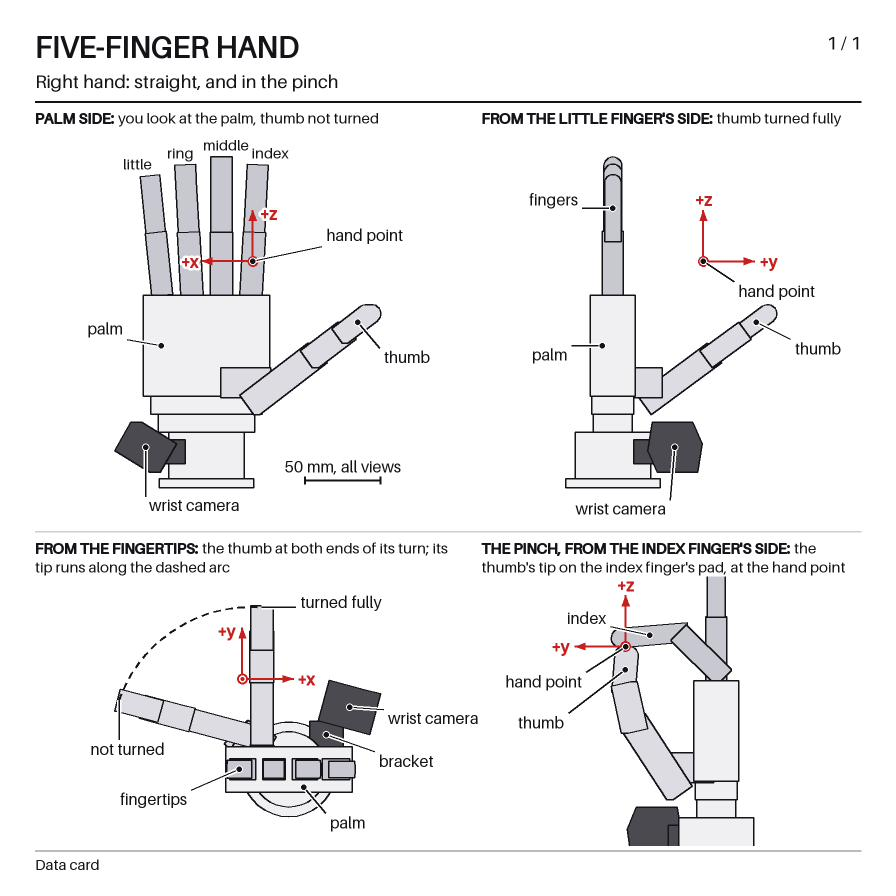

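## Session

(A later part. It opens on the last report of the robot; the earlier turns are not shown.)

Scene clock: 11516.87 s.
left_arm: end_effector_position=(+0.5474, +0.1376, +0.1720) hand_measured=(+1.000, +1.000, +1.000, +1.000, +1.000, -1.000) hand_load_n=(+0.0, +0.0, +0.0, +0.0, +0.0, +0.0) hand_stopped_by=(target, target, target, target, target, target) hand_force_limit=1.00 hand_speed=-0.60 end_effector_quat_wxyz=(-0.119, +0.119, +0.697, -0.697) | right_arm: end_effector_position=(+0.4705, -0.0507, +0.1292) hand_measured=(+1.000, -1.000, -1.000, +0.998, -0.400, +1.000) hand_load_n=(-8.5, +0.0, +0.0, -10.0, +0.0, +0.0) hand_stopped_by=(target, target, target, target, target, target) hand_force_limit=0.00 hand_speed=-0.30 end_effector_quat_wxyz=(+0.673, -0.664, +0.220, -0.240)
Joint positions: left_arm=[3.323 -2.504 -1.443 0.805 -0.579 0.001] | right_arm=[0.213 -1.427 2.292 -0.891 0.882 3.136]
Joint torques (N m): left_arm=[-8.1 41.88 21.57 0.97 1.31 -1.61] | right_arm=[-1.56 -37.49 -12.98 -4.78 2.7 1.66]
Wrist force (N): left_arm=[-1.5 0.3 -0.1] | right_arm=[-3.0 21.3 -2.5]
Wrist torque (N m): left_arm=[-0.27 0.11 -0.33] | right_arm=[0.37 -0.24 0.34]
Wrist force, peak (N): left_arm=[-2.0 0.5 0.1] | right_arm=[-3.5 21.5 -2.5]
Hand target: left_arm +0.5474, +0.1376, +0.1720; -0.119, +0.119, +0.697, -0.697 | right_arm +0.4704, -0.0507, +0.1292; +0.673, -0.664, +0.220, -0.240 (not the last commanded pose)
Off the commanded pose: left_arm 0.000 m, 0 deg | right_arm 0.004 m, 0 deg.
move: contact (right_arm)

>>> move(target=[0, 0, 0, 0, 0, 0, 1, 1, 1, 1, 1, -1, 1.0, -0.6, -0.0015, 0, 0, 0, 0, 0, 1, -1, -1, 1, -0.4, 1, 0, -0.3], speed=0.01)

>>> move(target=[0, 0, 0, 0, 0, 0, 1, 1, 1, 1, 1, -1, 1.0, -0.6, 0, 0.0117, 0, 0, 0, 0, 1, -1, -1, 1, -0.4, 1, 0, -0.3], speed=0.003, stop_force=3)

>>> move(target=[0, 0, 0, 0, 0, 0, 1, 1, 1, 1, 1, -1, 1.0, -0.6, 0, -0.00167, 0, 0, 0, 0, 1, -1, -1, 1, -0.4, 1, 0, -0.3], speed=0.01)

>>> move(target=[0, 0, 0, 0, 0, 0, 1, 1, 1, 1, 1, -1, 1.0, -0.6, 0, -0.0167, 0, 0, 0, 0, 1, -1, -1, 1, -0.4, 1, 0, -0.3], speed=0.003, stop_force=3)

Scene clock: 11548.00 s.
left_arm: end_effector_position=(+0.5474, +0.1376, +0.1720) hand_measured=(+1.000, +1.000, +1.000, +1.000, +1.000, -1.000) hand_load_n=(+0.0, -0.5, +0.0, +0.0, +0.0, +0.0) hand_stopped_by=(target, target, target, target, target, target) hand_force_limit=1.00 hand_speed=-0.60 end_effector_quat_wxyz=(-0.119, +0.119, +0.697, -0.697) | right_arm: end_effector_position=(+0.4696, -0.0507, +0.1292) hand_measured=(+1.000, -1.000, -1.000, +0.998, -0.400, +1.000) hand_load_n=(-9.0, +0.0, +0.0, -9.5, +0.0, +0.0) hand_stopped_by=(target, target, target, target, target, target) hand_force_limit=0.00 hand_speed=-0.30 end_effector_quat_wxyz=(+0.673, -0.664, +0.220, -0.240)
Joint positions: left_arm=[3.323 -2.504 -1.443 0.805 -0.579 0.001] | right_arm=[0.214 -1.429 2.294 -0.892 0.882 3.136]
Joint torques (N m): left_arm=[-8.31 41.8 21.59 1.03 1.25 -1.76] | right_arm=[7.54 -37.38 -12.7 -7.51 1.99 -1]
Wrist force (N): left_arm=[-1.7 0.3 -0.3] | right_arm=[0.0 21.4 -1.7]
Wrist torque (N m): left_arm=[-0.27 0.13 -0.35] | right_arm=[0.31 -0.06 0.52]
Wrist force, peak (N): left_arm=[-2.1 0.4 0.0] | right_arm=[-2.7 21.8 -1.7]
Hand target: left_arm +0.5474, +0.1376, +0.1720; -0.119, +0.119, +0.697, -0.697 | right_arm +0.4695, -0.0507, +0.1292; +0.673, -0.664, +0.220, -0.240
Off the commanded pose: left_arm 0.000 m, 0 deg | right_arm 0.000 m, 0 deg.
move: done

Scene clock: 11550.17 s.
left_arm: end_effector_position=(+0.5474, +0.1376, +0.1720) hand_measured=(+1.000, +1.000, +1.000, +1.000, +1.000, -1.000) hand_load_n=(+0.0, +0.0, +0.0, +0.0, +0.0, +0.0) hand_stopped_by=(target, target, target, target, target, target) hand_force_limit=1.00 hand_speed=-0.60 end_effector_quat_wxyz=(-0.119, +0.119, +0.697, -0.697) | right_arm: end_effector_position=(+0.4695, -0.0477, +0.1292) hand_measured=(+1.000, -1.000, -1.000, +0.998, -0.400, +1.000) hand_load_n=(-8.5, +0.0, +0.0, -8.0, +0.0, +0.0) hand_stopped_by=(target, target, target, target, target, target) hand_force_limit=0.00 hand_speed=-0.30 end_effector_quat_wxyz=(+0.673, -0.664, +0.220, -0.240)
Joint positions: left_arm=[3.323 -2.504 -1.443 0.805 -0.579 0.001] | right_arm=[0.223 -1.425 2.289 -0.891 0.892 3.135]
Joint torques (N m): left_arm=[-7.74 42.1 21.6 1 1.34 -1.82] | right_arm=[-8.76 -37.11 -12.41 -6.32 -1.66 -1.64]
Wrist force (N): left_arm=[-1.9 0.4 0.1] | right_arm=[1.5 21.1 -3.4]
Wrist torque (N m): left_arm=[-0.26 0.17 -0.36] | right_arm=[0.51 0.05 0.63]
Wrist force, peak (N): left_arm=[-2.1 0.4 -0.2] | right_arm=[1.2 22.3 -5.9]
Hand target: left_arm +0.5474, +0.1376, +0.1720; -0.119, +0.119, +0.697, -0.697 | right_arm +0.4695, -0.0477, +0.1292; +0.673, -0.664, +0.220, -0.240 (not the last commanded pose)
Off the commanded pose: left_arm 0.000 m, 0 deg | right_arm 0.004 m, 0 deg.
move: contact (right_arm)

Scene clock: 11550.87 s.
left_arm: end_effector_position=(+0.5474, +0.1376, +0.1720) hand_measured=(+1.000, +1.000, +1.000, +1.000, +1.000, -1.000) hand_load_n=(+0.0, +0.0, -0.5, +0.0, +0.0, +0.0) hand_stopped_by=(target, target, target, target, target, target) hand_force_limit=1.00 hand_speed=-0.60 end_effector_quat_wxyz=(-0.119, +0.119, +0.697, -0.697) | right_arm: end_effector_position=(+0.4695, -0.0486, +0.1292) hand_measured=(+1.000, -1.000, -1.000, +0.998, -0.400, +1.000) hand_load_n=(-8.5, +0.0, +0.0, -9.5, +0.0, +0.0) hand_stopped_by=(target, target, target, target, target, target) hand_force_limit=0.00 hand_speed=-0.30 end_effector_quat_wxyz=(+0.673, -0.664, +0.220, -0.240)
Joint positions: left_arm=[3.323 -2.504 -1.443 0.805 -0.579 0.001] | right_arm=[0.22 -1.426 2.291 -0.891 0.889 3.135]
Joint torques (N m): left_arm=[-8.77 42.28 21.83 1.05 1.27 -1.75] | right_arm=[-11.12 -38.26 -11.56 -7.69 -1.49 1.67]
Wrist force (N): left_arm=[-1.3 0.6 -0.1] | right_arm=[0.1 21.3 -1.6]
Wrist torque (N m): left_arm=[-0.24 0.08 -0.33] | right_arm=[0.30 -0.08 0.51]
Wrist force, peak (N): left_arm=[-1.9 0.6 -0.2] | right_arm=[0.0 21.8 -1.4]
Hand target: left_arm +0.5474, +0.1376, +0.1720; -0.119, +0.119, +0.697, -0.697 | right_arm +0.4695, -0.0487, +0.1292; +0.673, -0.664, +0.220, -0.240
Off the commanded pose: left_arm 0.000 m, 0 deg | right_arm 0.000 m, 0 deg.
move: done

Scene clock: 11553.17 s.
left_arm: end_effector_position=(+0.5474, +0.1376, +0.1720) hand_measured=(+1.000, +1.000, +1.000, +1.000, +1.000, -1.000) hand_load_n=(+0.0, +0.0, +0.0, +0.0, +0.0, +0.0) hand_stopped_by=(target, target, target, target, target, target) hand_force_limit=1.00 hand_speed=-0.60 end_effector_quat_wxyz=(-0.119, +0.119, +0.697, -0.697) | right_arm: end_effector_position=(+0.4695, -0.0521, +0.1292) hand_measured=(+1.000, -1.000, -1.000, +0.998, -0.400, +1.000) hand_load_n=(-8.5, +0.0, +0.0, -9.5, +0.0, +0.0) hand_stopped_by=(target, target, target, target, target, target) hand_force_limit=0.00 hand_speed=-0.30 end_effector_quat_wxyz=(+0.673, -0.664, +0.220, -0.240)
Joint positions: left_arm=[3.323 -2.504 -1.443 0.805 -0.579 0.001] | right_arm=[0.209 -1.431 2.296 -0.892 0.878 3.136]
Joint torques (N m): left_arm=[-8.9 41.29 21.11 0.97 1.27 -1.82] | right_arm=[5.47 -22.2 -32.81 -4.99 2.43 1.31]
Wrist force (N): left_arm=[-1.7 0.1 -0.1] | right_arm=[-3.0 21.2 -2.1]
Wrist torque (N m): left_arm=[-0.30 0.14 -0.34] | right_arm=[0.37 -0.22 0.34]
Wrist force, peak (N): left_arm=[-1.9 0.5 0.3] | right_arm=[-4.3 21.6 -0.3]
Hand target: left_arm +0.5474, +0.1376, +0.1720; -0.119, +0.119, +0.697, -0.697 | right_arm +0.4695, -0.0521, +0.1292; +0.673, -0.664, +0.220, -0.240 (not the last commanded pose)
Off the commanded pose: left_arm 0.000 m, 0 deg | right_arm 0.007 m, 0 deg.
move: contact (right_arm)

>>> move(target=[[0, 0, 0, 0, 0, 0, 1, 1, 1, 1, 1, -1, 1.0, -0.6, 0, 0.00233, 0, 0, 0, 0, 1, -1, -1, 1, -0.4, 1, 0, -0.3], [0, 0, 0, 0, 0, 0, 1, 1, 1, 1, 1, -1, 1.0, -0.6, 0, 0.00233, 0.023, 0, 0, 0, 1, -1, -1, 1, -0.4, 1, 0, -0.3]], speed=0.02)

>>> move(target=[0, 0, 0, 0, 0, 0, 1, 1, 1, 1, 1, -1, 1.0, -0.6, 0.01312, -0.01028, 0, 0, 0, 0, 1, -1, -1, 1, -0.4, 1, 0, -0.3], speed=0.003, stop_force=3)

Scene clock: 11621.87 s.
left_arm: end_effector_position=(+0.5474, +0.1376, +0.1720) hand_measured=(+1.000, +1.000, +1.000, +1.000, +1.000, -1.000) hand_load_n=(+0.0, +0.0, +0.0, +0.0, +0.0, +0.0) hand_stopped_by=(target, target, target, target, target, target) hand_force_limit=1.00 hand_speed=-0.60 end_effector_quat_wxyz=(-0.119, +0.119, +0.697, -0.697) | right_arm: end_effector_position=(+0.4695, -0.0507, +0.1430) hand_measured=(+1.000, -1.000, -1.000, +0.998, -0.400, +1.000) hand_load_n=(-8.5, +0.0, +0.0, -9.5, +0.0, +0.0) hand_stopped_by=(target, target, target, target, target, target) hand_force_limit=0.00 hand_speed=-0.30 end_effector_quat_wxyz=(+0.673, -0.664, +0.220, -0.240)
Joint positions: left_arm=[3.323 -2.504 -1.443 0.805 -0.579 0.001] | right_arm=[0.214 -1.461 2.28 -0.846 0.882 3.136]
Joint torques (N m): left_arm=[-8.5 42.23 21.31 0.89 1.23 -1.75] | right_arm=[6.08 -37.15 -32.48 -2.62 1.71 0.15]
Wrist force (N): left_arm=[-1.5 0.3 -0.2] | right_arm=[-0.1 21.6 -1.8]
Wrist torque (N m): left_arm=[-0.28 0.10 -0.33] | right_arm=[0.34 -0.03 0.50]
Wrist force, peak (N): left_arm=[-2.0 0.4 -0.3] | right_arm=[0.0 22.3 -1.5]
Hand target: left_arm +0.5474, +0.1376, +0.1720; -0.119, +0.119, +0.697, -0.697 | right_arm +0.4695, -0.0507, +0.1430; +0.673, -0.664, +0.220, -0.240
Off the commanded pose: left_arm 0.000 m, 0 deg | right_arm 0.000 m, 0 deg.
move: done

Scene clock: 11623.97 s.
left_arm: end_effector_position=(+0.5474, +0.1376, +0.1720) hand_measured=(+1.000, +1.000, +1.000, +1.000, +1.000, -1.000) hand_load_n=(-0.5, -0.5, +0.0, +0.0, +0.0, +0.0) hand_stopped_by=(target, target, target, target, target, target) hand_force_limit=1.00 hand_speed=-0.60 end_effector_quat_wxyz=(-0.119, +0.119, +0.697, -0.697) | right_arm: end_effector_position=(+0.4729, -0.0533, +0.1430) hand_measured=(+1.000, -1.000, -1.000, +0.998, -0.400, +1.000) hand_load_n=(-8.0, +0.0, +0.0, -9.5, +0.0, +0.0) hand_stopped_by=(target, target, target, target, target, target) hand_force_limit=0.00 hand_speed=-0.30 end_effector_quat_wxyz=(+0.673, -0.664, +0.220, -0.240)
Joint positions: left_arm=[3.323 -2.504 -1.443 0.805 -0.579 0.001] | right_arm=[0.203 -1.458 2.277 -0.845 0.872 3.136]
Joint torques (N m): left_arm=[-8.72 41.43 22.07 0.87 1.26 -1.84] | right_arm=[4.75 -30.76 -24.08 -2.88 3.09 2.01]
Wrist force (N): left_arm=[-1.6 0.4 -0.2] | right_arm=[-3.6 20.9 -2.1]
Wrist torque (N m): left_arm=[-0.26 0.11 -0.35] | right_arm=[0.36 -0.29 0.22]
Wrist force, peak (N): left_arm=[-1.9 0.5 -0.3] | right_arm=[-0.1 21.8 -1.4]
Hand target: left_arm +0.5474, +0.1376, +0.1720; -0.119, +0.119, +0.697, -0.697 | right_arm +0.4729, -0.0533, +0.1430; +0.673, -0.664, +0.220, -0.240 (not the last commanded pose)
Off the commanded pose: left_arm 0.000 m, 0 deg | right_arm 0.006 m, 0 deg.
move: contact (right_arm)

>>> move(target=[0, 0, 0, 0, 0, 0, 1, 1, 1, 1, 1, -1, 1.0, -0.6, -0.0053, 0.0041, 0, 0, 0, 0, 1, -1, -1, 1, -0.4, 1, 0, -0.3], speed=0.015)

>>> move(target=[0, 0, 0, 0, 0, 0, 1, 1, 1, 1, 1, -1, 1.0, -0.6, -0.01312, 0.01028, 0, 0, 0, 0, 1, -1, -1, 1, -0.4, 1, 0, -0.3], speed=0.003, stop_force=3)

Scene clock: 11640.83 s.
left_arm: end_effector_position=(+0.5474, +0.1376, +0.1720) hand_measured=(+1.000, +1.000, +1.000, +1.000, +1.000, -1.000) hand_load_n=(+0.0, +0.0, +0.0, +0.0, +0.0, +0.0) hand_stopped_by=(target, target, target, target, target, target) hand_force_limit=1.00 hand_speed=-0.60 end_effector_quat_wxyz=(-0.119, +0.119, +0.697, -0.697) | right_arm: end_effector_position=(+0.4698, -0.0509, +0.1430) hand_measured=(+1.000, -1.000, -1.000, +0.998, -0.400, +1.000) hand_load_n=(-8.5, +0.0, +0.0, -9.5, +0.0, +0.0) hand_stopped_by=(target, target, target, target, target, target) hand_force_limit=0.00 hand_speed=-0.30 end_effector_quat_wxyz=(+0.673, -0.664, +0.220, -0.240)
Joint positions: left_arm=[3.323 -2.504 -1.443 0.805 -0.579 0.001] | right_arm=[0.213 -1.461 2.28 -0.846 0.881 3.136]
Joint torques (N m): left_arm=[-8.41 42.09 21.44 0.92 1.19 -1.8] | right_arm=[7.4 -36.1 -12.7 -7.48 1.88 -2.1]
Wrist force (N): left_arm=[-1.6 0.6 -0.4] | right_arm=[-0.3 21.2 -1.5]
Wrist torque (N m): left_arm=[-0.22 0.09 -0.34] | right_arm=[0.27 -0.03 0.49]
Wrist force, peak (N): left_arm=[-2.0 0.1 0.0] | right_arm=[-3.0 21.8 -3.0]
Hand target: left_arm +0.5474, +0.1376, +0.1720; -0.119, +0.119, +0.697, -0.697 | right_arm +0.4697, -0.0509, +0.1430; +0.673, -0.664, +0.220, -0.240
Off the commanded pose: left_arm 0.000 m, 0 deg | right_arm 0.000 m, 0 deg.
move: done

Scene clock: 11642.70 s.
left_arm: end_effector_position=(+0.5474, +0.1376, +0.1720) hand_measured=(+1.000, +1.000, +1.000, +1.000, +1.000, -1.000) hand_load_n=(+0.0, +0.0, +0.0, +0.0, +0.0, +0.0) hand_stopped_by=(target, target, target, target, target, target) hand_force_limit=1.00 hand_speed=-0.60 end_effector_quat_wxyz=(-0.119, +0.119, +0.697, -0.697) | right_arm: end_effector_position=(+0.4679, -0.0495, +0.1430) hand_measured=(+1.000, -1.000, -1.000, +0.998, -0.400, +1.000) hand_load_n=(-9.5, +0.0, +0.0, -9.0, +0.0, -0.5) hand_stopped_by=(target, target, target, target, target, target) hand_force_limit=0.00 hand_speed=-0.30 end_effector_quat_wxyz=(+0.673, -0.664, +0.220, -0.240)
Joint positions: left_arm=[3.323 -2.504 -1.443 0.805 -0.579 0.001] | right_arm=[0.218 -1.462 2.282 -0.846 0.887 3.135]
Joint torques (N m): left_arm=[-8.14 41.95 21.54 0.87 1.3 -1.77] | right_arm=[-7.56 -21.55 -29.86 -7.04 -2.04 -1.91]
Wrist force (N): left_arm=[-1.4 0.4 0.0] | right_arm=[2.6 21.3 -0.8]
Wrist torque (N m): left_arm=[-0.27 0.10 -0.32] | right_arm=[0.22 0.02 0.76]
Wrist force, peak (N): left_arm=[-1.8 0.3 -0.5] | right_arm=[3.7 21.8 -1.2]
Hand target: left_arm +0.5474, +0.1376, +0.1720; -0.119, +0.119, +0.697, -0.697 | right_arm +0.4680, -0.0495, +0.1430; +0.673, -0.664, +0.220, -0.240 (not the last commanded pose)
Off the commanded pose: left_arm 0.000 m, 0 deg | right_arm 0.008 m, 0 deg.
move: contact (right_arm)

>>> move(target=[0, 0, 0, 0, 0, 0, 1, 1, 1, 1, 1, -1, 1.0, -0.6, 0.0026, -0.002, 0, 0, 0, 0, 1, -1, -1, 1, -0.4, 1, 0, -0.3], speed=0.015)

>>> move(target=[0, 0, 0, 0, 0, 0, 1, 1, 1, 1, 1, -1, 1.0, -0.6, -0.01028, -0.01312, 0, 0, 0, 0, 1, -1, -1, 1, -0.4, 1, 0, -0.3], speed=0.003, stop_force=3)

>>> move(target=[0, 0, 0, 0, 0, 0, 1, 1, 1, 1, 1, -1, 1.0, -0.6, 0.00206, 0.00262, 0, 0, 0, 0, 1, -1, -1, 1, -0.4, 1, 0, -0.3], speed=0.015)

>>> move(target=[0, 0, 0, 0, 0, 0, 1, 1, 1, 1, 1, -1, 1.0, -0.6, 0.01028, 0.01312, 0, 0, 0, 0, 1, -1, -1, 1, -0.4, 1, 0, -0.3], speed=0.003, stop_force=3)

Scene clock: 11667.07 s.
left_arm: end_effector_position=(+0.5474, +0.1376, +0.1720) hand_measured=(+1.000, +1.000, +1.000, +1.000, +1.000, -1.000) hand_load_n=(+0.0, +0.0, +0.0, +0.0, +0.0, +0.0) hand_stopped_by=(target, target, target, target, target, target) hand_force_limit=1.00 hand_speed=-0.60 end_effector_quat_wxyz=(-0.119, +0.119, +0.697, -0.697) | right_arm: end_effector_position=(+0.4695, -0.0506, +0.1431) hand_measured=(+1.000, -1.000, -1.000, +0.998, -0.400, +1.000) hand_load_n=(-9.0, -0.5, +0.0, -10.0, +0.0, +0.0) hand_stopped_by=(target, target, target, target, target, target) hand_force_limit=0.00 hand_speed=-0.30 end_effector_quat_wxyz=(+0.673, -0.664, +0.220, -0.240)
Joint positions: left_arm=[3.323 -2.504 -1.443 0.805 -0.579 0.001] | right_arm=[0.214 -1.461 2.28 -0.846 0.883 3.135]
Joint torques (N m): left_arm=[-8.79 42.33 21.1 0.87 1.22 -1.76] | right_arm=[-12.19 -22.03 -33.42 -2.56 -1.34 1.77]
Wrist force (N): left_arm=[-1.8 0.6 0.1] | right_arm=[-0.2 21.4 -1.2]
Wrist torque (N m): left_arm=[-0.24 0.16 -0.36] | right_arm=[0.28 -0.04 0.53]
Wrist force, peak (N): left_arm=[-1.9 0.4 0.1] | right_arm=[0.0 21.9 -1.5]
Hand target: left_arm +0.5474, +0.1376, +0.1720; -0.119, +0.119, +0.697, -0.697 | right_arm +0.4695, -0.0507, +0.1430; +0.673, -0.664, +0.220, -0.240
Off the commanded pose: left_arm 0.000 m, 0 deg | right_arm 0.000 m, 0 deg.
move: done

Scene clock: 11669.60 s.
left_arm: end_effector_position=(+0.5474, +0.1376, +0.1720) hand_measured=(+1.000, +1.000, +1.000, +1.000, +1.000, -1.000) hand_load_n=(+0.0, +0.0, -0.5, +0.0, +0.0, +0.0) hand_stopped_by=(target, target, target, target, target, target) hand_force_limit=1.00 hand_speed=-0.60 end_effector_quat_wxyz=(-0.119, +0.119, +0.697, -0.697) | right_arm: end_effector_position=(+0.4670, -0.0540, +0.1431) hand_measured=(+1.000, -1.000, -1.000, +0.998, -0.400, +1.000) hand_load_n=(-10.0, +0.0, +0.0, -10.0, +0.0, +0.0) hand_stopped_by=(target, target, target, target, target, target) hand_force_limit=0.00 hand_speed=-0.30 end_effector_quat_wxyz=(+0.673, -0.664, +0.220, -0.240)
Joint positions: left_arm=[3.323 -2.504 -1.443 0.805 -0.579 0.001] | right_arm=[0.205 -1.47 2.291 -0.847 0.874 3.136]
Joint torques (N m): left_arm=[-7.94 41.87 20.98 0.82 1.12 -1.79] | right_arm=[8.3 -20.98 -32.46 -4.56 1.49 1.6]
Wrist force (N): left_arm=[-1.6 0.4 -0.3] | right_arm=[1.5 21.5 0.3]
Wrist torque (N m): left_arm=[-0.26 0.12 -0.34] | right_arm=[0.10 -0.11 0.66]
Wrist force, peak (N): left_arm=[-1.9 0.4 -0.3] | right_arm=[1.4 22.1 0.1]
Hand target: left_arm +0.5474, +0.1376, +0.1720; -0.119, +0.119, +0.697, -0.697 | right_arm +0.4670, -0.0540, +0.1431; +0.673, -0.664, +0.220, -0.240 (not the last commanded pose)
Off the commanded pose: left_arm 0.000 m, 0 deg | right_arm 0.006 m, 0 deg.
move: contact (right_arm)

Scene clock: 11670.30 s.
left_arm: end_effector_position=(+0.5474, +0.1376, +0.1720) hand_measured=(+1.000, +1.000, +1.000, +1.000, +1.000, -1.000) hand_load_n=(+0.0, +0.0, +0.0, +0.0, +0.0, +0.0) hand_stopped_by=(target, target, target, target, target, target) hand_force_limit=1.00 hand_speed=-0.60 end_effector_quat_wxyz=(-0.119, +0.119, +0.697, -0.697) | right_arm: end_effector_position=(+0.4681, -0.0525, +0.1431) hand_measured=(+1.000, -1.000, -1.000, +0.998, -0.400, +1.000) hand_load_n=(-9.0, +0.0, +0.0, -9.5, +0.0, +0.0) hand_stopped_by=(target, target, target, target, target, target) hand_force_limit=0.00 hand_speed=-0.30 end_effector_quat_wxyz=(+0.673, -0.664, +0.220, -0.240)
Joint positions: left_arm=[3.323 -2.504 -1.443 0.805 -0.579 0.001] | right_arm=[0.209 -1.466 2.286 -0.847 0.878 3.136]
Joint torques (N m): left_arm=[-8.71 41.97 21.63 0.78 1.19 -1.71] | right_arm=[6.71 -20.41 -33.48 -2.49 1.95 -2.02]
Wrist force (N): left_arm=[-1.5 0.5 -0.3] | right_arm=[0.1 21.4 -1.2]
Wrist torque (N m): left_arm=[-0.23 0.10 -0.33] | right_arm=[0.27 -0.09 0.52]
Wrist force, peak (N): left_arm=[-1.8 0.3 -0.1] | right_arm=[1.4 22.0 0.1]
Hand target: left_arm +0.5474, +0.1376, +0.1720; -0.119, +0.119, +0.697, -0.697 | right_arm +0.4682, -0.0524, +0.1431; +0.673, -0.664, +0.220, -0.240
Off the commanded pose: left_arm 0.000 m, 0 deg | right_arm 0.000 m, 0 deg.
move: done

Scene clock: 11673.17 s.
left_arm: end_effector_position=(+0.5474, +0.1376, +0.1720) hand_measured=(+1.000, +1.000, +1.000, +1.000, +1.000, -1.000) hand_load_n=(+0.0, +0.0, +0.0, +0.0, +0.0, +0.0) hand_stopped_by=(target, target, target, target, target, target) hand_force_limit=1.00 hand_speed=-0.60 end_effector_quat_wxyz=(-0.119, +0.119, +0.697, -0.697) | right_arm: end_effector_position=(+0.4714, -0.0484, +0.1430) hand_measured=(+1.000, -1.000, -1.000, +0.998, -0.400, +1.000) hand_load_n=(-8.5, +0.0, +0.0, -9.0, +0.0, +0.0) hand_stopped_by=(target, target, target, target, target, target) hand_force_limit=0.00 hand_speed=-0.30 end_effector_quat_wxyz=(+0.673, -0.664, +0.220, -0.240)
Joint positions: left_arm=[3.323 -2.504 -1.443 0.805 -0.579 0.001] | right_arm=[0.219 -1.454 2.272 -0.844 0.888 3.135]
Joint torques (N m): left_arm=[-8.38 41.78 20.84 0.67 1.21 -1.76] | right_arm=[-9.68 -37.42 -13.47 -6.61 -1.37 -1.83]
Wrist force (N): left_arm=[-1.5 0.6 -0.2] | right_arm=[-0.2 21.2 -2.1]
Wrist torque (N m): left_arm=[-0.23 0.10 -0.34] | right_arm=[0.34 -0.03 0.52]
Wrist force, peak (N): left_arm=[-1.9 0.3 -0.1] | right_arm=[0.0 22.1 -5.8]
Hand target: left_arm +0.5474, +0.1376, +0.1720; -0.119, +0.119, +0.697, -0.697 | right_arm +0.4714, -0.0484, +0.1430; +0.673, -0.664, +0.220, -0.240 (not the last commanded pose)
Off the commanded pose: left_arm 0.000 m, 0 deg | right_arm 0.005 m, 0 deg.
move: contact (right_arm)

>>> move(target=[[0, 0, 0, 0, 0, 0, 1, 1, 1, 1, 1, -1, 1.0, -0.6, -0.00493, -0.00637, 0, 0, 0, 0, 1, -1, -1, 1, -0.4, 1, 0, -0.3], [0, 0, 0, 0, 0, 0, 1, 1, 1, 1, 1, -1, 1.0, -0.6, -0.00493, -0.00637, -0.00917, 0, 0, 0, 1, -1, -1, 1, -0.4, 1, 0, -0.3]], speed=0.015)

>>> move(target=[0, 0, 0, 0, 0, 0, 1, 1, 1, 1, 1, -1, 1.0, -0.6, 0.01028, 0.01312, 0, 0, 0, 0, 1, -1, -1, 1, -0.4, 1, 0, -0.3], speed=0.003, stop_force=3)

>>> move(target=[0, 0, 0, 0, 0, 0, 1, 1, 1, 1, 1, -1, 1.0, -0.6, -0.00206, -0.00262, 0, 0, 0, 0, 1, -1, -1, 1, -0.4, 1, 0, -0.3], speed=0.015)

>>> move(target=[0, 0, 0, 0, 0, 0, 1, 1, 1, 1, 1, -1, 1.0, -0.6, -0.01028, -0.01312, 0, 0, 0, 0, 1, -1, -1, 1, -0.4, 1, 0, -0.3], speed=0.003, stop_force=3)

Scene clock: 11727.67 s.
left_arm: end_effector_position=(+0.5474, +0.1376, +0.1720) hand_measured=(+1.000, +1.000, +1.000, +1.000, +1.000, -1.000) hand_load_n=(+0.0, +0.0, +0.0, +0.0, +0.0, +0.0) hand_stopped_by=(target, target, target, target, target, target) hand_force_limit=1.00 hand_speed=-0.60 end_effector_quat_wxyz=(-0.119, +0.119, +0.697, -0.697) | right_arm: end_effector_position=(+0.4684, -0.0522, +0.1376) hand_measured=(+1.000, -1.000, -1.000, +0.998, -0.400, +1.000) hand_load_n=(-9.0, +0.0, +0.0, -9.5, +0.0, +0.0) hand_stopped_by=(target, target, target, target, target, target) hand_force_limit=0.00 hand_speed=-0.30 end_effector_quat_wxyz=(+0.673, -0.664, +0.220, -0.240)
Joint positions: left_arm=[3.323 -2.504 -1.443 0.805 -0.579 0.001] | right_arm=[0.21 -1.453 2.29 -0.865 0.878 3.136]
Joint torques (N m): left_arm=[-8.5 42.37 20.27 0.74 1.03 -1.88] | right_arm=[-9.19 -20.8 -12.38 -7.53 -1.45 0.96]
Wrist force (N): left_arm=[-1.4 0.6 0.0] | right_arm=[-0.2 21.3 -1.8]
Wrist torque (N m): left_arm=[-0.24 0.09 -0.32] | right_arm=[0.29 -0.02 0.52]
Wrist force, peak (N): left_arm=[-2.1 0.3 0.1] | right_arm=[0.0 22.0 -2.7]
Hand target: left_arm +0.5474, +0.1376, +0.1720; -0.119, +0.119, +0.697, -0.697 | right_arm +0.4684, -0.0522, +0.1375; +0.673, -0.664, +0.220, -0.240
Off the commanded pose: left_arm 0.000 m, 0 deg | right_arm 0.000 m, 0 deg.
move: done

Scene clock: 11730.47 s.
left_arm: end_effector_position=(+0.5474, +0.1376, +0.1720) hand_measured=(+1.000, +1.000, +1.000, +1.000, +1.000, -1.000) hand_load_n=(+0.0, +0.0, +0.0, +0.0, +0.0, +0.0) hand_stopped_by=(target, target, target, target, target, target) hand_force_limit=1.00 hand_speed=-0.60 end_effector_quat_wxyz=(-0.119, +0.119, +0.697, -0.697) | right_arm: end_effector_position=(+0.4715, -0.0483, +0.1375) hand_measured=(+1.000, -1.000, -1.000, +0.998, -0.400, +1.000) hand_load_n=(-8.5, +0.0, +0.0, -9.0, +0.0, +0.0) hand_stopped_by=(target, target, target, target, target, target) hand_force_limit=0.00 hand_speed=-0.30 end_effector_quat_wxyz=(+0.673, -0.664, +0.220, -0.240)
Joint positions: left_arm=[3.323 -2.504 -1.443 0.805 -0.579 0.001] | right_arm=[0.22 -1.442 2.278 -0.863 0.888 3.135]
Joint torques (N m): left_arm=[-8.76 41.82 21.55 0.62 1.11 -1.68] | right_arm=[-9.39 -37.23 -13.06 -7.57 -1.32 -1.64]
Wrist force (N): left_arm=[-1.7 0.3 -0.2] | right_arm=[0.4 21.0 -3.0]
Wrist torque (N m): left_arm=[-0.27 0.13 -0.35] | right_arm=[0.42 -0.02 0.55]
Wrist force, peak (N): left_arm=[-1.9 0.3 -0.1] | right_arm=[0.3 22.3 -6.4]
Hand target: left_arm +0.5474, +0.1376, +0.1720; -0.119, +0.119, +0.697, -0.697 | right_arm +0.4715, -0.0483, +0.1375; +0.673, -0.664, +0.220, -0.240 (not the last commanded pose)
Off the commanded pose: left_arm 0.000 m, 0 deg | right_arm 0.005 m, 0 deg.
move: contact (right_arm)

Scene clock: 11731.17 s.
left_arm: end_effector_position=(+0.5474, +0.1376, +0.1720) hand_measured=(+1.000, +1.000, +1.000, +1.000, +1.000, -1.000) hand_load_n=(+0.0, +0.0, +0.0, +0.0, +0.0, +0.0) hand_stopped_by=(target, target, target, target, target, target) hand_force_limit=1.00 hand_speed=-0.60 end_effector_quat_wxyz=(-0.119, +0.119, +0.697, -0.697) | right_arm: end_effector_position=(+0.4703, -0.0498, +0.1375) hand_measured=(+1.000, -1.000, -1.000, +0.998, -0.400, +1.000) hand_load_n=(-8.5, +0.0, +0.0, -9.5, +0.0, +0.0) hand_stopped_by=(target, target, target, target, target, target) hand_force_limit=0.00 hand_speed=-0.30 end_effector_quat_wxyz=(+0.673, -0.664, +0.220, -0.240)
Joint positions: left_arm=[3.323 -2.504 -1.443 0.805 -0.579 0.001] | right_arm=[0.216 -1.446 2.283 -0.863 0.885 3.135]
Joint torques (N m): left_arm=[-8.35 41.95 21.35 0.69 0.92 -1.7] | right_arm=[-9.67 -37.63 -13.1 -7.44 -1.45 1.65]
Wrist force (N): left_arm=[-1.5 0.6 -0.1] | right_arm=[0.2 21.6 -1.3]
Wrist torque (N m): left_arm=[-0.23 0.10 -0.33] | right_arm=[0.30 -0.10 0.56]
Wrist force, peak (N): left_arm=[-1.9 0.7 -0.3] | right_arm=[-0.1 21.7 -1.7]
Hand target: left_arm +0.5474, +0.1376, +0.1720; -0.119, +0.119, +0.697, -0.697 | right_arm +0.4702, -0.0499, +0.1375; +0.673, -0.664, +0.220, -0.240
Off the commanded pose: left_arm 0.000 m, 0 deg | right_arm 0.000 m, 0 deg.
move: done

Scene clock: 11734.07 s.
left_arm: end_effector_position=(+0.5474, +0.1376, +0.1720) hand_measured=(+1.000, +1.000, +1.000, +1.000, +1.000, -1.000) hand_load_n=(+0.0, +0.0, +0.0, -0.5, +0.0, +0.5) hand_stopped_by=(target, target, target, target, target, target) hand_force_limit=1.00 hand_speed=-0.60 end_effector_quat_wxyz=(-0.119, +0.119, +0.697, -0.697) | right_arm: end_effector_position=(+0.4670, -0.0541, +0.1376) hand_measured=(+1.000, -1.000, -1.000, +0.998, -0.400, +1.000) hand_load_n=(-10.0, +0.0, +0.0, -10.5, +0.0, +0.0) hand_stopped_by=(target, target, target, target, target, target) hand_force_limit=0.00 hand_speed=-0.30 end_effector_quat_wxyz=(+0.673, -0.664, +0.220, -0.240)
Joint positions: left_arm=[3.323 -2.504 -1.443 0.805 -0.579 0.001] | right_arm=[0.205 -1.458 2.297 -0.866 0.874 3.136]
Joint torques (N m): left_arm=[-8.44 42.2 21.07 0.75 1.17 -1.79] | right_arm=[7.58 -22.38 -33.13 -4.04 1.54 1.54]
Wrist force (N): left_arm=[-1.7 0.5 -0.3] | right_arm=[1.6 21.1 0.9]
Wrist torque (N m): left_arm=[-0.24 0.12 -0.34] | right_arm=[0.07 -0.12 0.65]
Wrist force, peak (N): left_arm=[-1.9 0.7 -0.4] | right_arm=[1.0 21.8 0.6]
Hand target: left_arm +0.5474, +0.1376, +0.1720; -0.119, +0.119, +0.697, -0.697 | right_arm +0.4670, -0.0541, +0.1376; +0.673, -0.664, +0.220, -0.240 (not the last commanded pose)
Off the commanded pose: left_arm 0.000 m, 0 deg | right_arm 0.005 m, 0 deg.
move: contact (right_arm)

>>> move(target=[[0, 0, 0, 0, 0, 0, 1, 1, 1, 1, 1, -1, 1.0, -0.6, 0.00245, 0.0032, 0, 0, 0, 0, 1, -1, -1, 1, -0.4, 1, 0, -0.3], [0, 0, 0, 0, 0, 0, 1, 1, 1, 1, 1, -1, 1.0, -0.6, 0.00245, 0.0032, -0.015, 0, 0, 0, 1, -1, -1, 1, -0.4, 1, 0, -0.3]], speed=0.015)

>>> move(target=[0, 0, 0, 0, 0, 0, 1, 1, 1, 1, 1, -1, 1.0, -0.6, 0, 0, -0.01, 0, 0, 0, 1, -1, -1, 1, -0.4, 1, 0, -0.3], speed=0.004, stop_force=3)

Scene clock: 11773.03 s.
left_arm: end_effector_position=(+0.5474, +0.1376, +0.1720) hand_measured=(+1.000, +1.000, +1.000, +1.000, +1.000, -1.000) hand_load_n=(+0.0, +0.0, +0.0, +0.0, +0.0, +0.0) hand_stopped_by=(target, target, target, target, target, target) hand_force_limit=1.00 hand_speed=-0.60 end_effector_quat_wxyz=(-0.119, +0.119, +0.697, -0.697) | right_arm: end_effector_position=(+0.4684, -0.0521, +0.1286) hand_measured=(+1.000, -1.000, -1.000, +0.998, -0.400, +1.000) hand_load_n=(-9.0, +0.0, +0.0, -9.5, +0.0, -0.5) hand_stopped_by=(target, target, target, target, target, target) hand_force_limit=0.00 hand_speed=-0.30 end_effector_quat_wxyz=(+0.673, -0.664, +0.220, -0.240)
Joint positions: left_arm=[3.323 -2.504 -1.443 0.805 -0.579 0.001] | right_arm=[0.21 -1.431 2.299 -0.895 0.879 3.136]
Joint torques (N m): left_arm=[-8.31 42.37 21.35 0.72 1.02 -1.78] | right_arm=[7.29 -23.69 -11.54 -7.37 1.94 -0.68]
Wrist force (N): left_arm=[-1.4 0.5 0.1] | right_arm=[0.0 21.4 -1.2]
Wrist torque (N m): left_arm=[-0.26 0.10 -0.32] | right_arm=[0.29 -0.08 0.52]
Wrist force, peak (N): left_arm=[-1.9 0.4 -0.1] | right_arm=[1.1 22.2 -1.6]
Hand target: left_arm +0.5474, +0.1376, +0.1720; -0.119, +0.119, +0.697, -0.697 | right_arm +0.4684, -0.0521, +0.1286; +0.673, -0.664, +0.220, -0.240
Off the commanded pose: left_arm 0.000 m, 0 deg | right_arm 0.000 m, 0 deg.
move: done

Scene clock: 11775.03 s.
left_arm: end_effector_position=(+0.5474, +0.1376, +0.1720) hand_measured=(+1.000, +1.000, +1.000, +1.000, +1.000, -1.000) hand_load_n=(+0.0, -0.5, +0.0, +0.0, +0.0, +0.0) hand_stopped_by=(target, target, target, target, target, target) hand_force_limit=1.00 hand_speed=-0.60 end_effector_quat_wxyz=(-0.119, +0.119, +0.697, -0.697) | right_arm: end_effector_position=(+0.4685, -0.0521, +0.1260) hand_measured=(+1.000, -1.000, -1.000, +0.998, -0.400, +1.000) hand_load_n=(-7.5, +0.0, +0.0, -9.0, +0.0, -0.5) hand_stopped_by=(target, target, target, target, target, target) hand_force_limit=0.00 hand_speed=-0.30 end_effector_quat_wxyz=(+0.673, -0.664, +0.220, -0.240)
Joint positions: left_arm=[3.323 -2.504 -1.443 0.805 -0.579 0.001] | right_arm=[0.21 -1.425 2.302 -0.904 0.879 3.136]
Joint torques (N m): left_arm=[-8.23 42.06 21.3 0.65 1.17 -1.72] | right_arm=[7.93 -35.98 -30.63 -1.78 1.04 1.6]
Wrist force (N): left_arm=[-1.4 0.3 0.0] | right_arm=[0.9 17.9 -0.1]
Wrist torque (N m): left_arm=[-0.28 0.08 -0.32] | right_arm=[0.23 -0.13 0.45]
Wrist force, peak (N): left_arm=[-2.1 0.6 0.1] | right_arm=[-0.4 21.6 -1.7]
Hand target: left_arm +0.5474, +0.1376, +0.1720; -0.119, +0.119, +0.697, -0.697 | right_arm +0.4685, -0.0521, +0.1260; +0.673, -0.664, +0.220, -0.240 (not the last commanded pose)
Off the commanded pose: left_arm 0.000 m, 0 deg | right_arm 0.003 m, 0 deg.
move: contact (right_arm)

>>> execute_actions(actions=[], cameras=["cam_left_wrist", "cam_low", "cam_right_wrist"])

>>> zoom_image(camera="cam_left_wrist", region=[305, 10, 385, 170])

>>> zoom_image(camera="cam_left_wrist", region=[310, 30, 370, 90])

Scene clock: 11818.13 s.
left_arm: end_effector_position=(+0.5474, +0.1376, +0.1720) hand_measured=(+1.000, +1.000, +1.000, +1.000, +1.000, -1.000) hand_load_n=(+0.0, +0.0, +0.0, +0.0, +0.0, +0.0) hand_stopped_by=(target, target, target, target, target, target) hand_force_limit=1.00 hand_speed=-0.60 end_effector_quat_wxyz=(-0.119, +0.119, +0.697, -0.697) | right_arm: end_effector_position=(+0.4685, -0.0521, +0.1260) hand_measured=(+1.000, -1.000, -1.000, +0.998, -0.400, +1.000) hand_load_n=(-7.5, +0.0, +0.0, -9.0, +0.0, +0.0) hand_stopped_by=(target, target, target, target, target, target) hand_force_limit=0.00 hand_speed=-0.30 end_effector_quat_wxyz=(+0.673, -0.664, +0.220, -0.240)
Joint positions: left_arm=[3.323 -2.504 -1.443 0.805 -0.579 0.001] | right_arm=[0.21 -1.425 2.302 -0.904 0.879 3.136]
Joint velocities: within noise
Joint torques (N m): left_arm=[-7.72 42.3 21.29 0.64 1.03 -1.75] | right_arm=[7.39 -35.5 -29.99 -1.96 -0.98 1.05]
Wrist force (N): left_arm=[-1.5 0.3 0.1] | right_arm=[0.7 17.8 -0.1]
Wrist torque (N m): left_arm=[-0.28 0.11 -0.33] | right_arm=[0.24 -0.10 0.44]
Wrist force, peak (N): left_arm=[-2.1 0.4 0.0] | right_arm=[0.6 18.5 0.0]
Hand target: left_arm +0.5474, +0.1376, +0.1720; -0.119, +0.119, +0.697, -0.697 | right_arm +0.4685, -0.0521, +0.1260; +0.673, -0.664, +0.220, -0.240 (not the last commanded pose)
Off the commanded pose: left_arm 0.000 m, 0 deg | right_arm 0.003 m, 0 deg.
camera_calibration:
cam_left_wrist: T_world_to_cam=[[-0.222228, 0.0996807, 0.969886, -0.0637691], [-0.6372, 0.738076, -0.221856, 0.293209], [-0.737964, -0.667314, -0.100505, 0.630744], [0, 0, 0, 1]] pos_world=[0.638128, 0.21085, 0.190292]
cam_right_wrist: T_world_to_cam=[[0.285304, -0.114638, -0.951556, -0.00850091], [-0.948924, 0.105747, -0.297255, 0.48733], [0.134701, 0.987763, -0.0786127, 0.116081], [0, 0, 0, 1]] pos_world=[0.449228, -0.167168, 0.145898]
Images, in order (width x height): cam_low 896x504, cam_left_wrist 672x504, cam_right_wrist 672x504.

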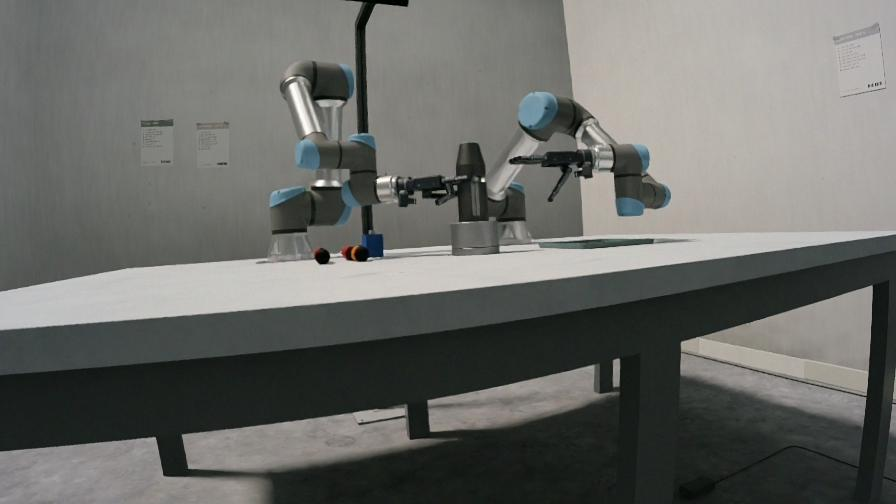

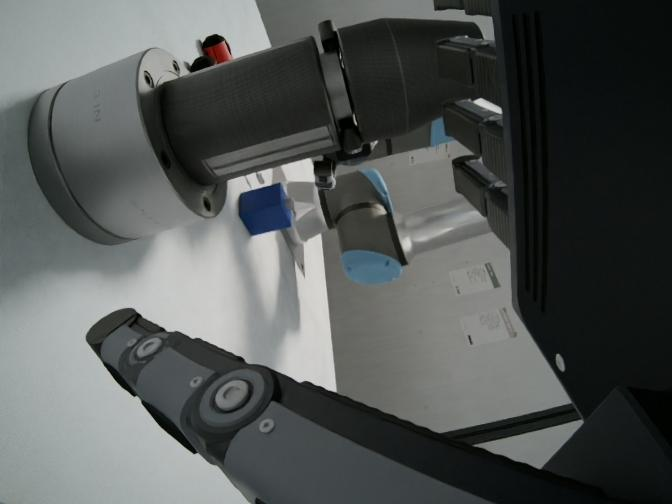

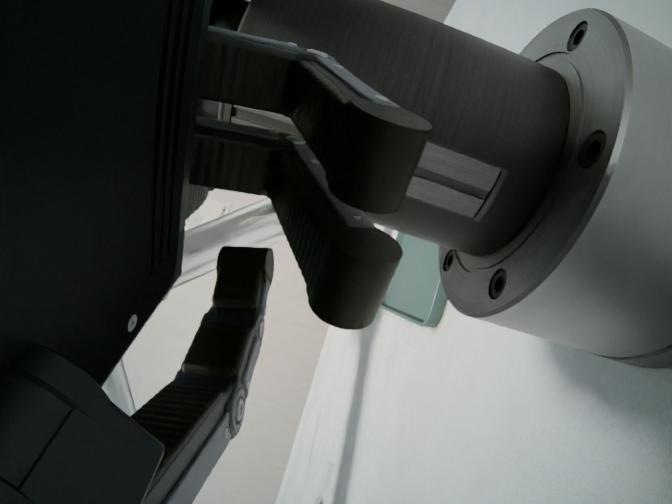

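Scaled by 3.150 from the camera's 672x504 image, which has a finer 960x720 frame.

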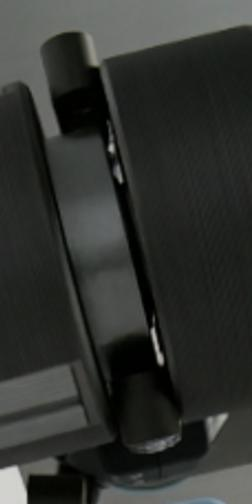

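Scaled by 8.400 from the camera's 672x504 image, which has a finer 960x720 frame.

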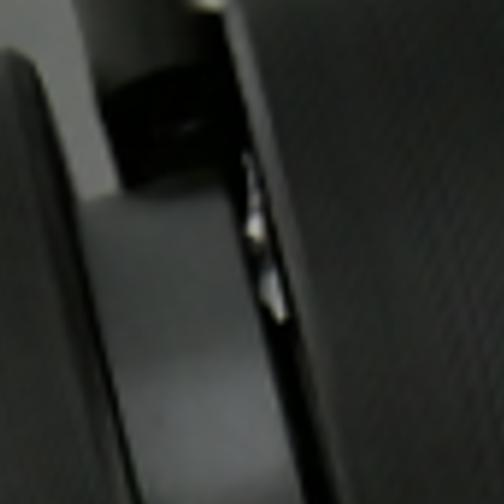

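>>> move(target=[0, 0, 0, 0, 0, 0, 1, 1, 1, 1, 1, -1, 1.0, -0.6, 0, 0, -0.004, 0, 0, 0, 1, -1, -1, 1, -0.4, 1, 0, -0.3], speed=0.003, stop_force=12, cameras=["cam_left_wrist"])

>>> zoom_image(camera="cam_left_wrist", region=[310, 30, 370, 90])

Scene clock: 11831.03 s.
left_arm: end_effector_position=(+0.5474, +0.1376, +0.1720) hand_measured=(+1.000, +1.000, +1.000, +1.000, +1.000, -1.000) hand_load_n=(+0.0, +0.0, +0.0, +0.0, +0.0, +0.0) hand_stopped_by=(target, target, target, target, target, target) hand_force_limit=1.00 hand_speed=-0.60 end_effector_quat_wxyz=(-0.119, +0.119, +0.697, -0.697) | right_arm: end_effector_position=(+0.4685, -0.0521, +0.1249) hand_measured=(+1.000, -1.000, -1.000, +1.000, -0.400, +1.000) hand_load_n=(+0.0, +0.0, +0.0, -4.0, +0.0, +0.0) hand_stopped_by=(target, target, target, target, target, target) hand_force_limit=0.00 hand_speed=-0.30 end_effector_quat_wxyz=(+0.673, -0.664, +0.220, -0.240)
Joint positions: left_arm=[3.323 -2.504 -1.443 0.805 -0.579 0.001] | right_arm=[0.21 -1.422 2.303 -0.908 0.879 3.136]
Joint torques (N m): left_arm=[-8.96 42.5 20.77 0.48 0.93 -1.96] | right_arm=[7.33 -30.37 -25.85 0.4 -1.3 -0.24]
Wrist force (N): left_arm=[-1.4 0.3 -0.1] | right_arm=[1.4 6.8 -1.3]
Wrist torque (N m): left_arm=[-0.27 0.08 -0.33] | right_arm=[0.64 -0.09 0.02]
Wrist force, peak (N): left_arm=[-2.0 0.7 -0.1] | right_arm=[0.4 18.6 0.0]
Hand target: left_arm +0.5474, +0.1376, +0.1720; -0.119, +0.119, +0.697, -0.697 | right_arm +0.4685, -0.0521, +0.1249; +0.673, -0.664, +0.220, -0.240 (not the last commanded pose)
Off the commanded pose: left_arm 0.000 m, 0 deg | right_arm 0.001 m, 0 deg.
move: contact (right_arm)
camera_calibration:
cam_left_wrist: T_world_to_cam=[[-0.222228, 0.0996807, 0.969886, -0.0637691], [-0.6372, 0.738076, -0.221856, 0.293209], [-0.737964, -0.667314, -0.100505, 0.630744], [0, 0, 0, 1]] pos_world=[0.638128, 0.21085, 0.190292]
Images, in order (width x height): cam_left_wrist 672x504.

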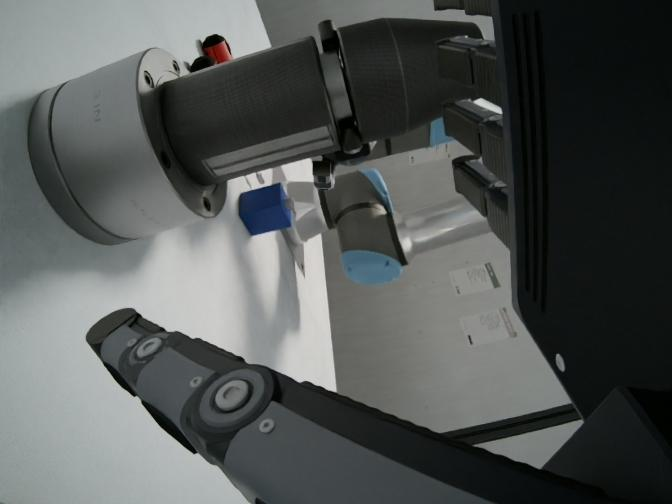

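Scaled by 8.400 from the camera's 672x504 image, which has a finer 960x720 frame.

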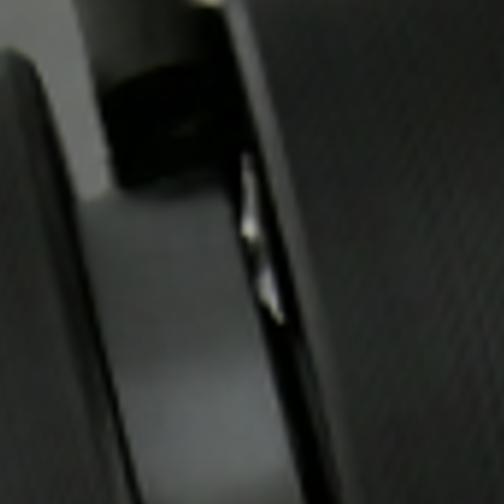

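>>> move(target=[0, 0, 0, 0, 0, 0, 1, 1, 1, 1, 1, -1, 1.0, -0.6, 0, 0, 0.0045, 0, 0, 0, 1, -1, -1, 1, -0.4, 1, 0, -0.3], speed=0.01, cameras=["cam_low", "cam_high", "cam_left_wrist"])

>>> zoom_image(camera="cam_low", region=[450, 155, 490, 195])

>>> zoom_image(camera="cam_low", region=[450, 180, 490, 220])

Scene clock: 11926.03 s.
left_arm: end_effector_position=(+0.5474, +0.1376, +0.1720) hand_measured=(+1.000, +1.000, +1.000, +1.000, +1.000, -1.000) hand_load_n=(+0.0, +0.0, +0.0, +0.0, +0.0, -0.5) hand_stopped_by=(target, target, target, target, target, target) hand_force_limit=1.00 hand_speed=-0.60 end_effector_quat_wxyz=(-0.119, +0.119, +0.697, -0.697) | right_arm: end_effector_position=(+0.4685, -0.0521, +0.1275) hand_measured=(+1.000, -1.000, -1.000, +0.998, -0.400, +1.000) hand_load_n=(-9.0, +0.0, +0.0, -9.5, +0.0, +0.0) hand_stopped_by=(target, target, target, target, target, target) hand_force_limit=0.00 hand_speed=-0.30 end_effector_quat_wxyz=(+0.673, -0.664, +0.220, -0.240)
Joint positions: left_arm=[3.323 -2.504 -1.443 0.805 -0.579 0.001] | right_arm=[0.21 -1.428 2.301 -0.899 0.879 3.136]
Joint torques (N m): left_arm=[-7.8 41.89 21.39 0.66 1 -1.76] | right_arm=[5.66 -36.35 -32.97 -2.65 -0.2 0.76]
Wrist force (N): left_arm=[-1.4 0.4 -0.3] | right_arm=[0.6 22.2 -1.4]
Wrist torque (N m): left_arm=[-0.26 0.08 -0.32] | right_arm=[0.40 -0.17 0.58]
Wrist force, peak (N): left_arm=[-1.9 0.6 -0.4] | right_arm=[1.0 22.4 -1.8]
Hand target: left_arm +0.5474, +0.1376, +0.1720; -0.119, +0.119, +0.697, -0.697 | right_arm +0.4685, -0.0521, +0.1276; +0.673, -0.664, +0.220, -0.240
Off the commanded pose: left_arm 0.000 m, 0 deg | right_arm 0.000 m, 0 deg.
move: done
camera_calibration:
cam_left_wrist: T_world_to_cam=[[-0.222228, 0.0996807, 0.969886, -0.0637691], [-0.6372, 0.738076, -0.221856, 0.293209], [-0.737964, -0.667314, -0.100505, 0.630744], [0, 0, 0, 1]] pos_world=[0.638128, 0.21085, 0.190292]
Images, in order (width x height): cam_high 896x504, cam_low 896x504, cam_left_wrist 672x504.

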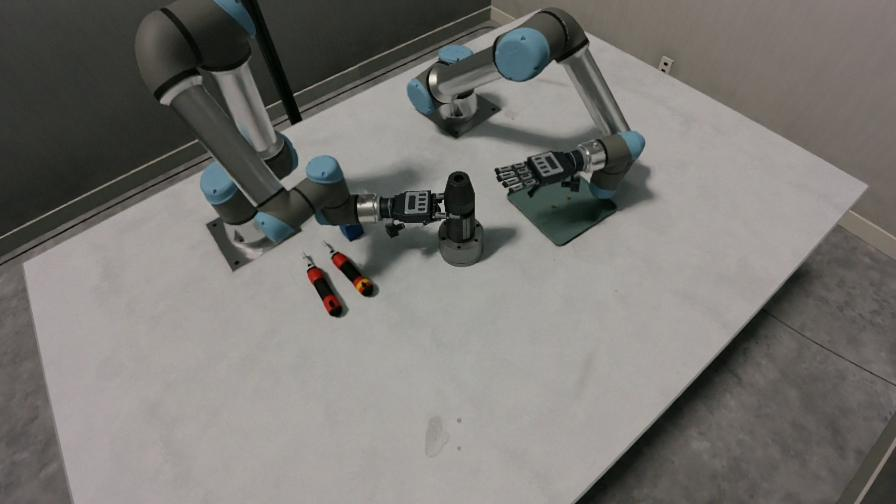

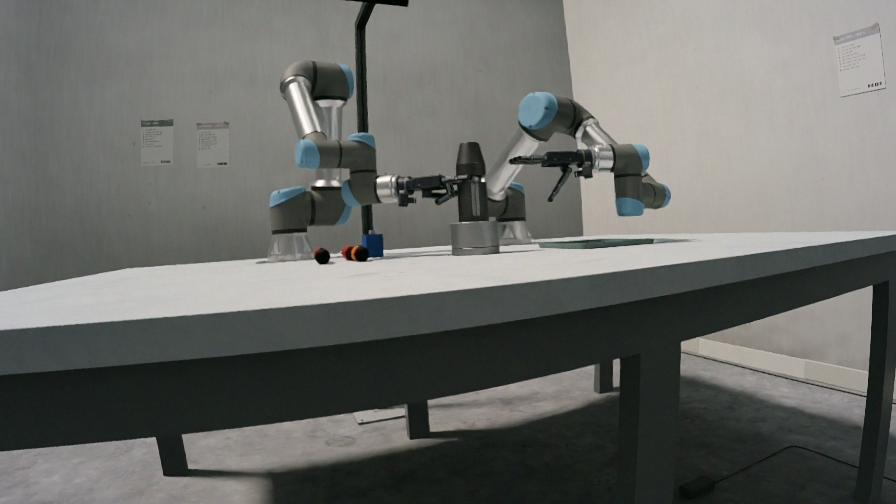

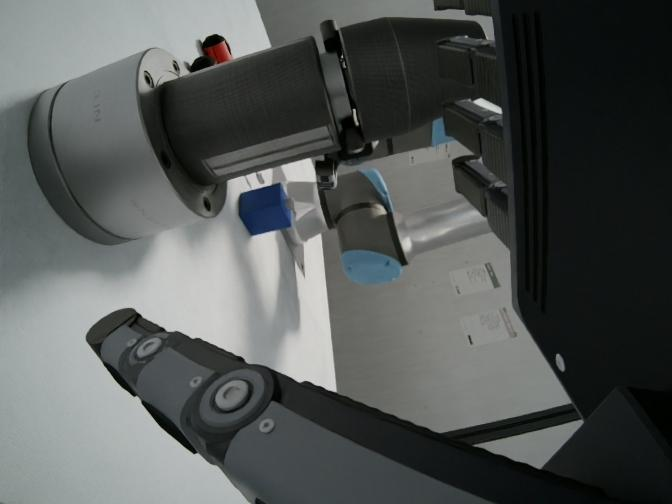

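Scaled by 12.600 from the camera's 896x504 image, which has a finer 1280x720 frame.

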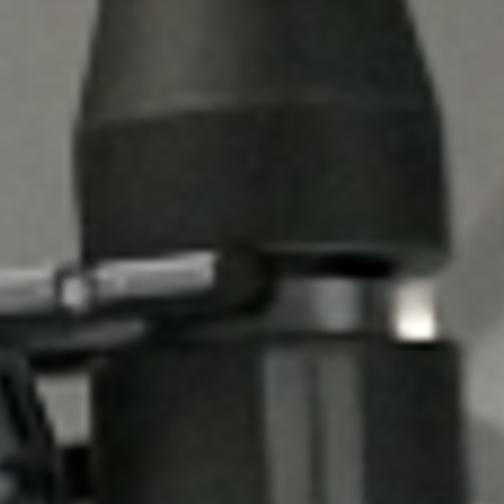

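Scaled by 12.600 from the camera's 896x504 image, which has a finer 1280x720 frame.

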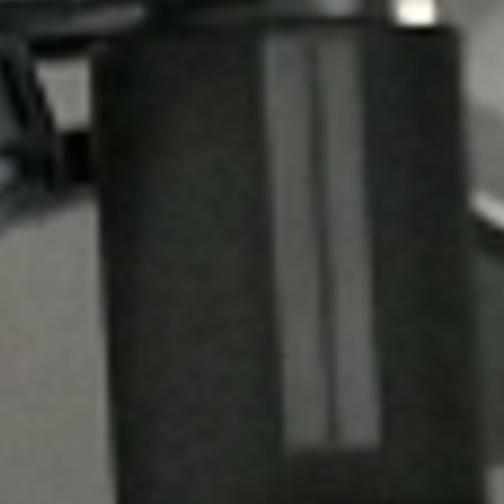

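>>> move(target=[0, 0, 0, 0, 0, 0, 1, 1, 1, 1, 1, -1, 1.0, -0.6, -0.00157, 0.00123, 0.0005, 0, 0, 0, 1, -1, -1, 1, -0.4, 1, 0, -0.3], speed=0.01)

>>> move(target=[0, 0, 0, 0, 0, 0, 1, 1, 1, 1, 1, -1, 1.0, -0.6, 0, 0, -0.0085, 0, 0, 0, 1, -1, -1, 1, -0.4, 1, 0, -0.3], speed=0.005, stop_force=3)

Scene clock: 11956.70 s.
left_arm: end_effector_position=(+0.5474, +0.1376, +0.1720) hand_measured=(+1.000, +1.000, +1.000, +1.000, +1.000, -1.000) hand_load_n=(+0.0, +0.0, -0.5, +0.0, +0.0, +0.0) hand_stopped_by=(target, target, target, target, target, target) hand_force_limit=1.00 hand_speed=-0.60 end_effector_quat_wxyz=(-0.119, +0.119, +0.697, -0.697) | right_arm: end_effector_position=(+0.4676, -0.0514, +0.1279) hand_measured=(+1.000, -1.000, -1.000, +0.998, -0.400, +1.000) hand_load_n=(-8.5, +0.0, +0.0, -9.5, +0.0, +0.0) hand_stopped_by=(target, target, target, target, target, target) hand_force_limit=0.00 hand_speed=-0.30 end_effector_quat_wxyz=(+0.673, -0.664, +0.220, -0.240)
Joint positions: left_arm=[3.323 -2.504 -1.443 0.805 -0.579 0.001] | right_arm=[0.213 -1.43 2.301 -0.898 0.881 3.136]
Joint torques (N m): left_arm=[-7.75 41.55 20.54 0.55 0.9 -1.75] | right_arm=[7.55 -37.13 -11.62 -2.61 1.96 -1.52]
Wrist force (N): left_arm=[-1.5 0.3 -0.2] | right_arm=[0.8 22.3 -1.7]
Wrist torque (N m): left_arm=[-0.27 0.10 -0.32] | right_arm=[0.43 -0.17 0.59]
Wrist force, peak (N): left_arm=[-2.0 0.4 -0.4] | right_arm=[0.9 22.5 -1.8]
Hand target: left_arm +0.5474, +0.1376, +0.1720; -0.119, +0.119, +0.697, -0.697 | right_arm +0.4676, -0.0514, +0.1279; +0.673, -0.664, +0.220, -0.240
Off the commanded pose: left_arm 0.000 m, 0 deg | right_arm 0.000 m, 0 deg.
move: done

Scene clock: 11958.43 s.
left_arm: end_effector_position=(+0.5474, +0.1376, +0.1720) hand_measured=(+1.000, +1.000, +1.000, +1.000, +1.000, -1.000) hand_load_n=(+0.0, +0.0, +0.0, +0.0, +0.0, +0.0) hand_stopped_by=(target, target, target, target, target, target) hand_force_limit=1.00 hand_speed=-0.60 end_effector_quat_wxyz=(-0.119, +0.119, +0.697, -0.697) | right_arm: end_effector_position=(+0.4676, -0.0514, +0.1260) hand_measured=(+1.000, -1.000, -1.000, +0.998, -0.400, +1.000) hand_load_n=(-7.0, +0.0, +0.0, -8.5, +0.0, -0.5) hand_stopped_by=(target, target, target, target, target, target) hand_force_limit=0.00 hand_speed=-0.30 end_effector_quat_wxyz=(+0.673, -0.664, +0.220, -0.240)
Joint positions: left_arm=[3.323 -2.504 -1.443 0.805 -0.579 0.001] | right_arm=[0.213 -1.425 2.303 -0.905 0.882 3.136]
Joint torques (N m): left_arm=[-8.07 42.24 21.1 0.56 0.92 -1.72] | right_arm=[7.22 -35.38 -29.69 -1.79 0.4 -1.74]
Wrist force (N): left_arm=[-1.8 0.1 -0.1] | right_arm=[1.5 18.4 -0.4]
Wrist torque (N m): left_arm=[-0.30 0.14 -0.34] | right_arm=[0.39 -0.21 0.51]
Wrist force, peak (N): left_arm=[-1.9 0.5 0.0] | right_arm=[0.9 22.4 -1.5]
Hand target: left_arm +0.5474, +0.1376, +0.1720; -0.119, +0.119, +0.697, -0.697 | right_arm +0.4676, -0.0514, +0.1260; +0.673, -0.664, +0.220, -0.240 (not the last commanded pose)
Off the commanded pose: left_arm 0.000 m, 0 deg | right_arm 0.003 m, 0 deg.
move: contact (right_arm)


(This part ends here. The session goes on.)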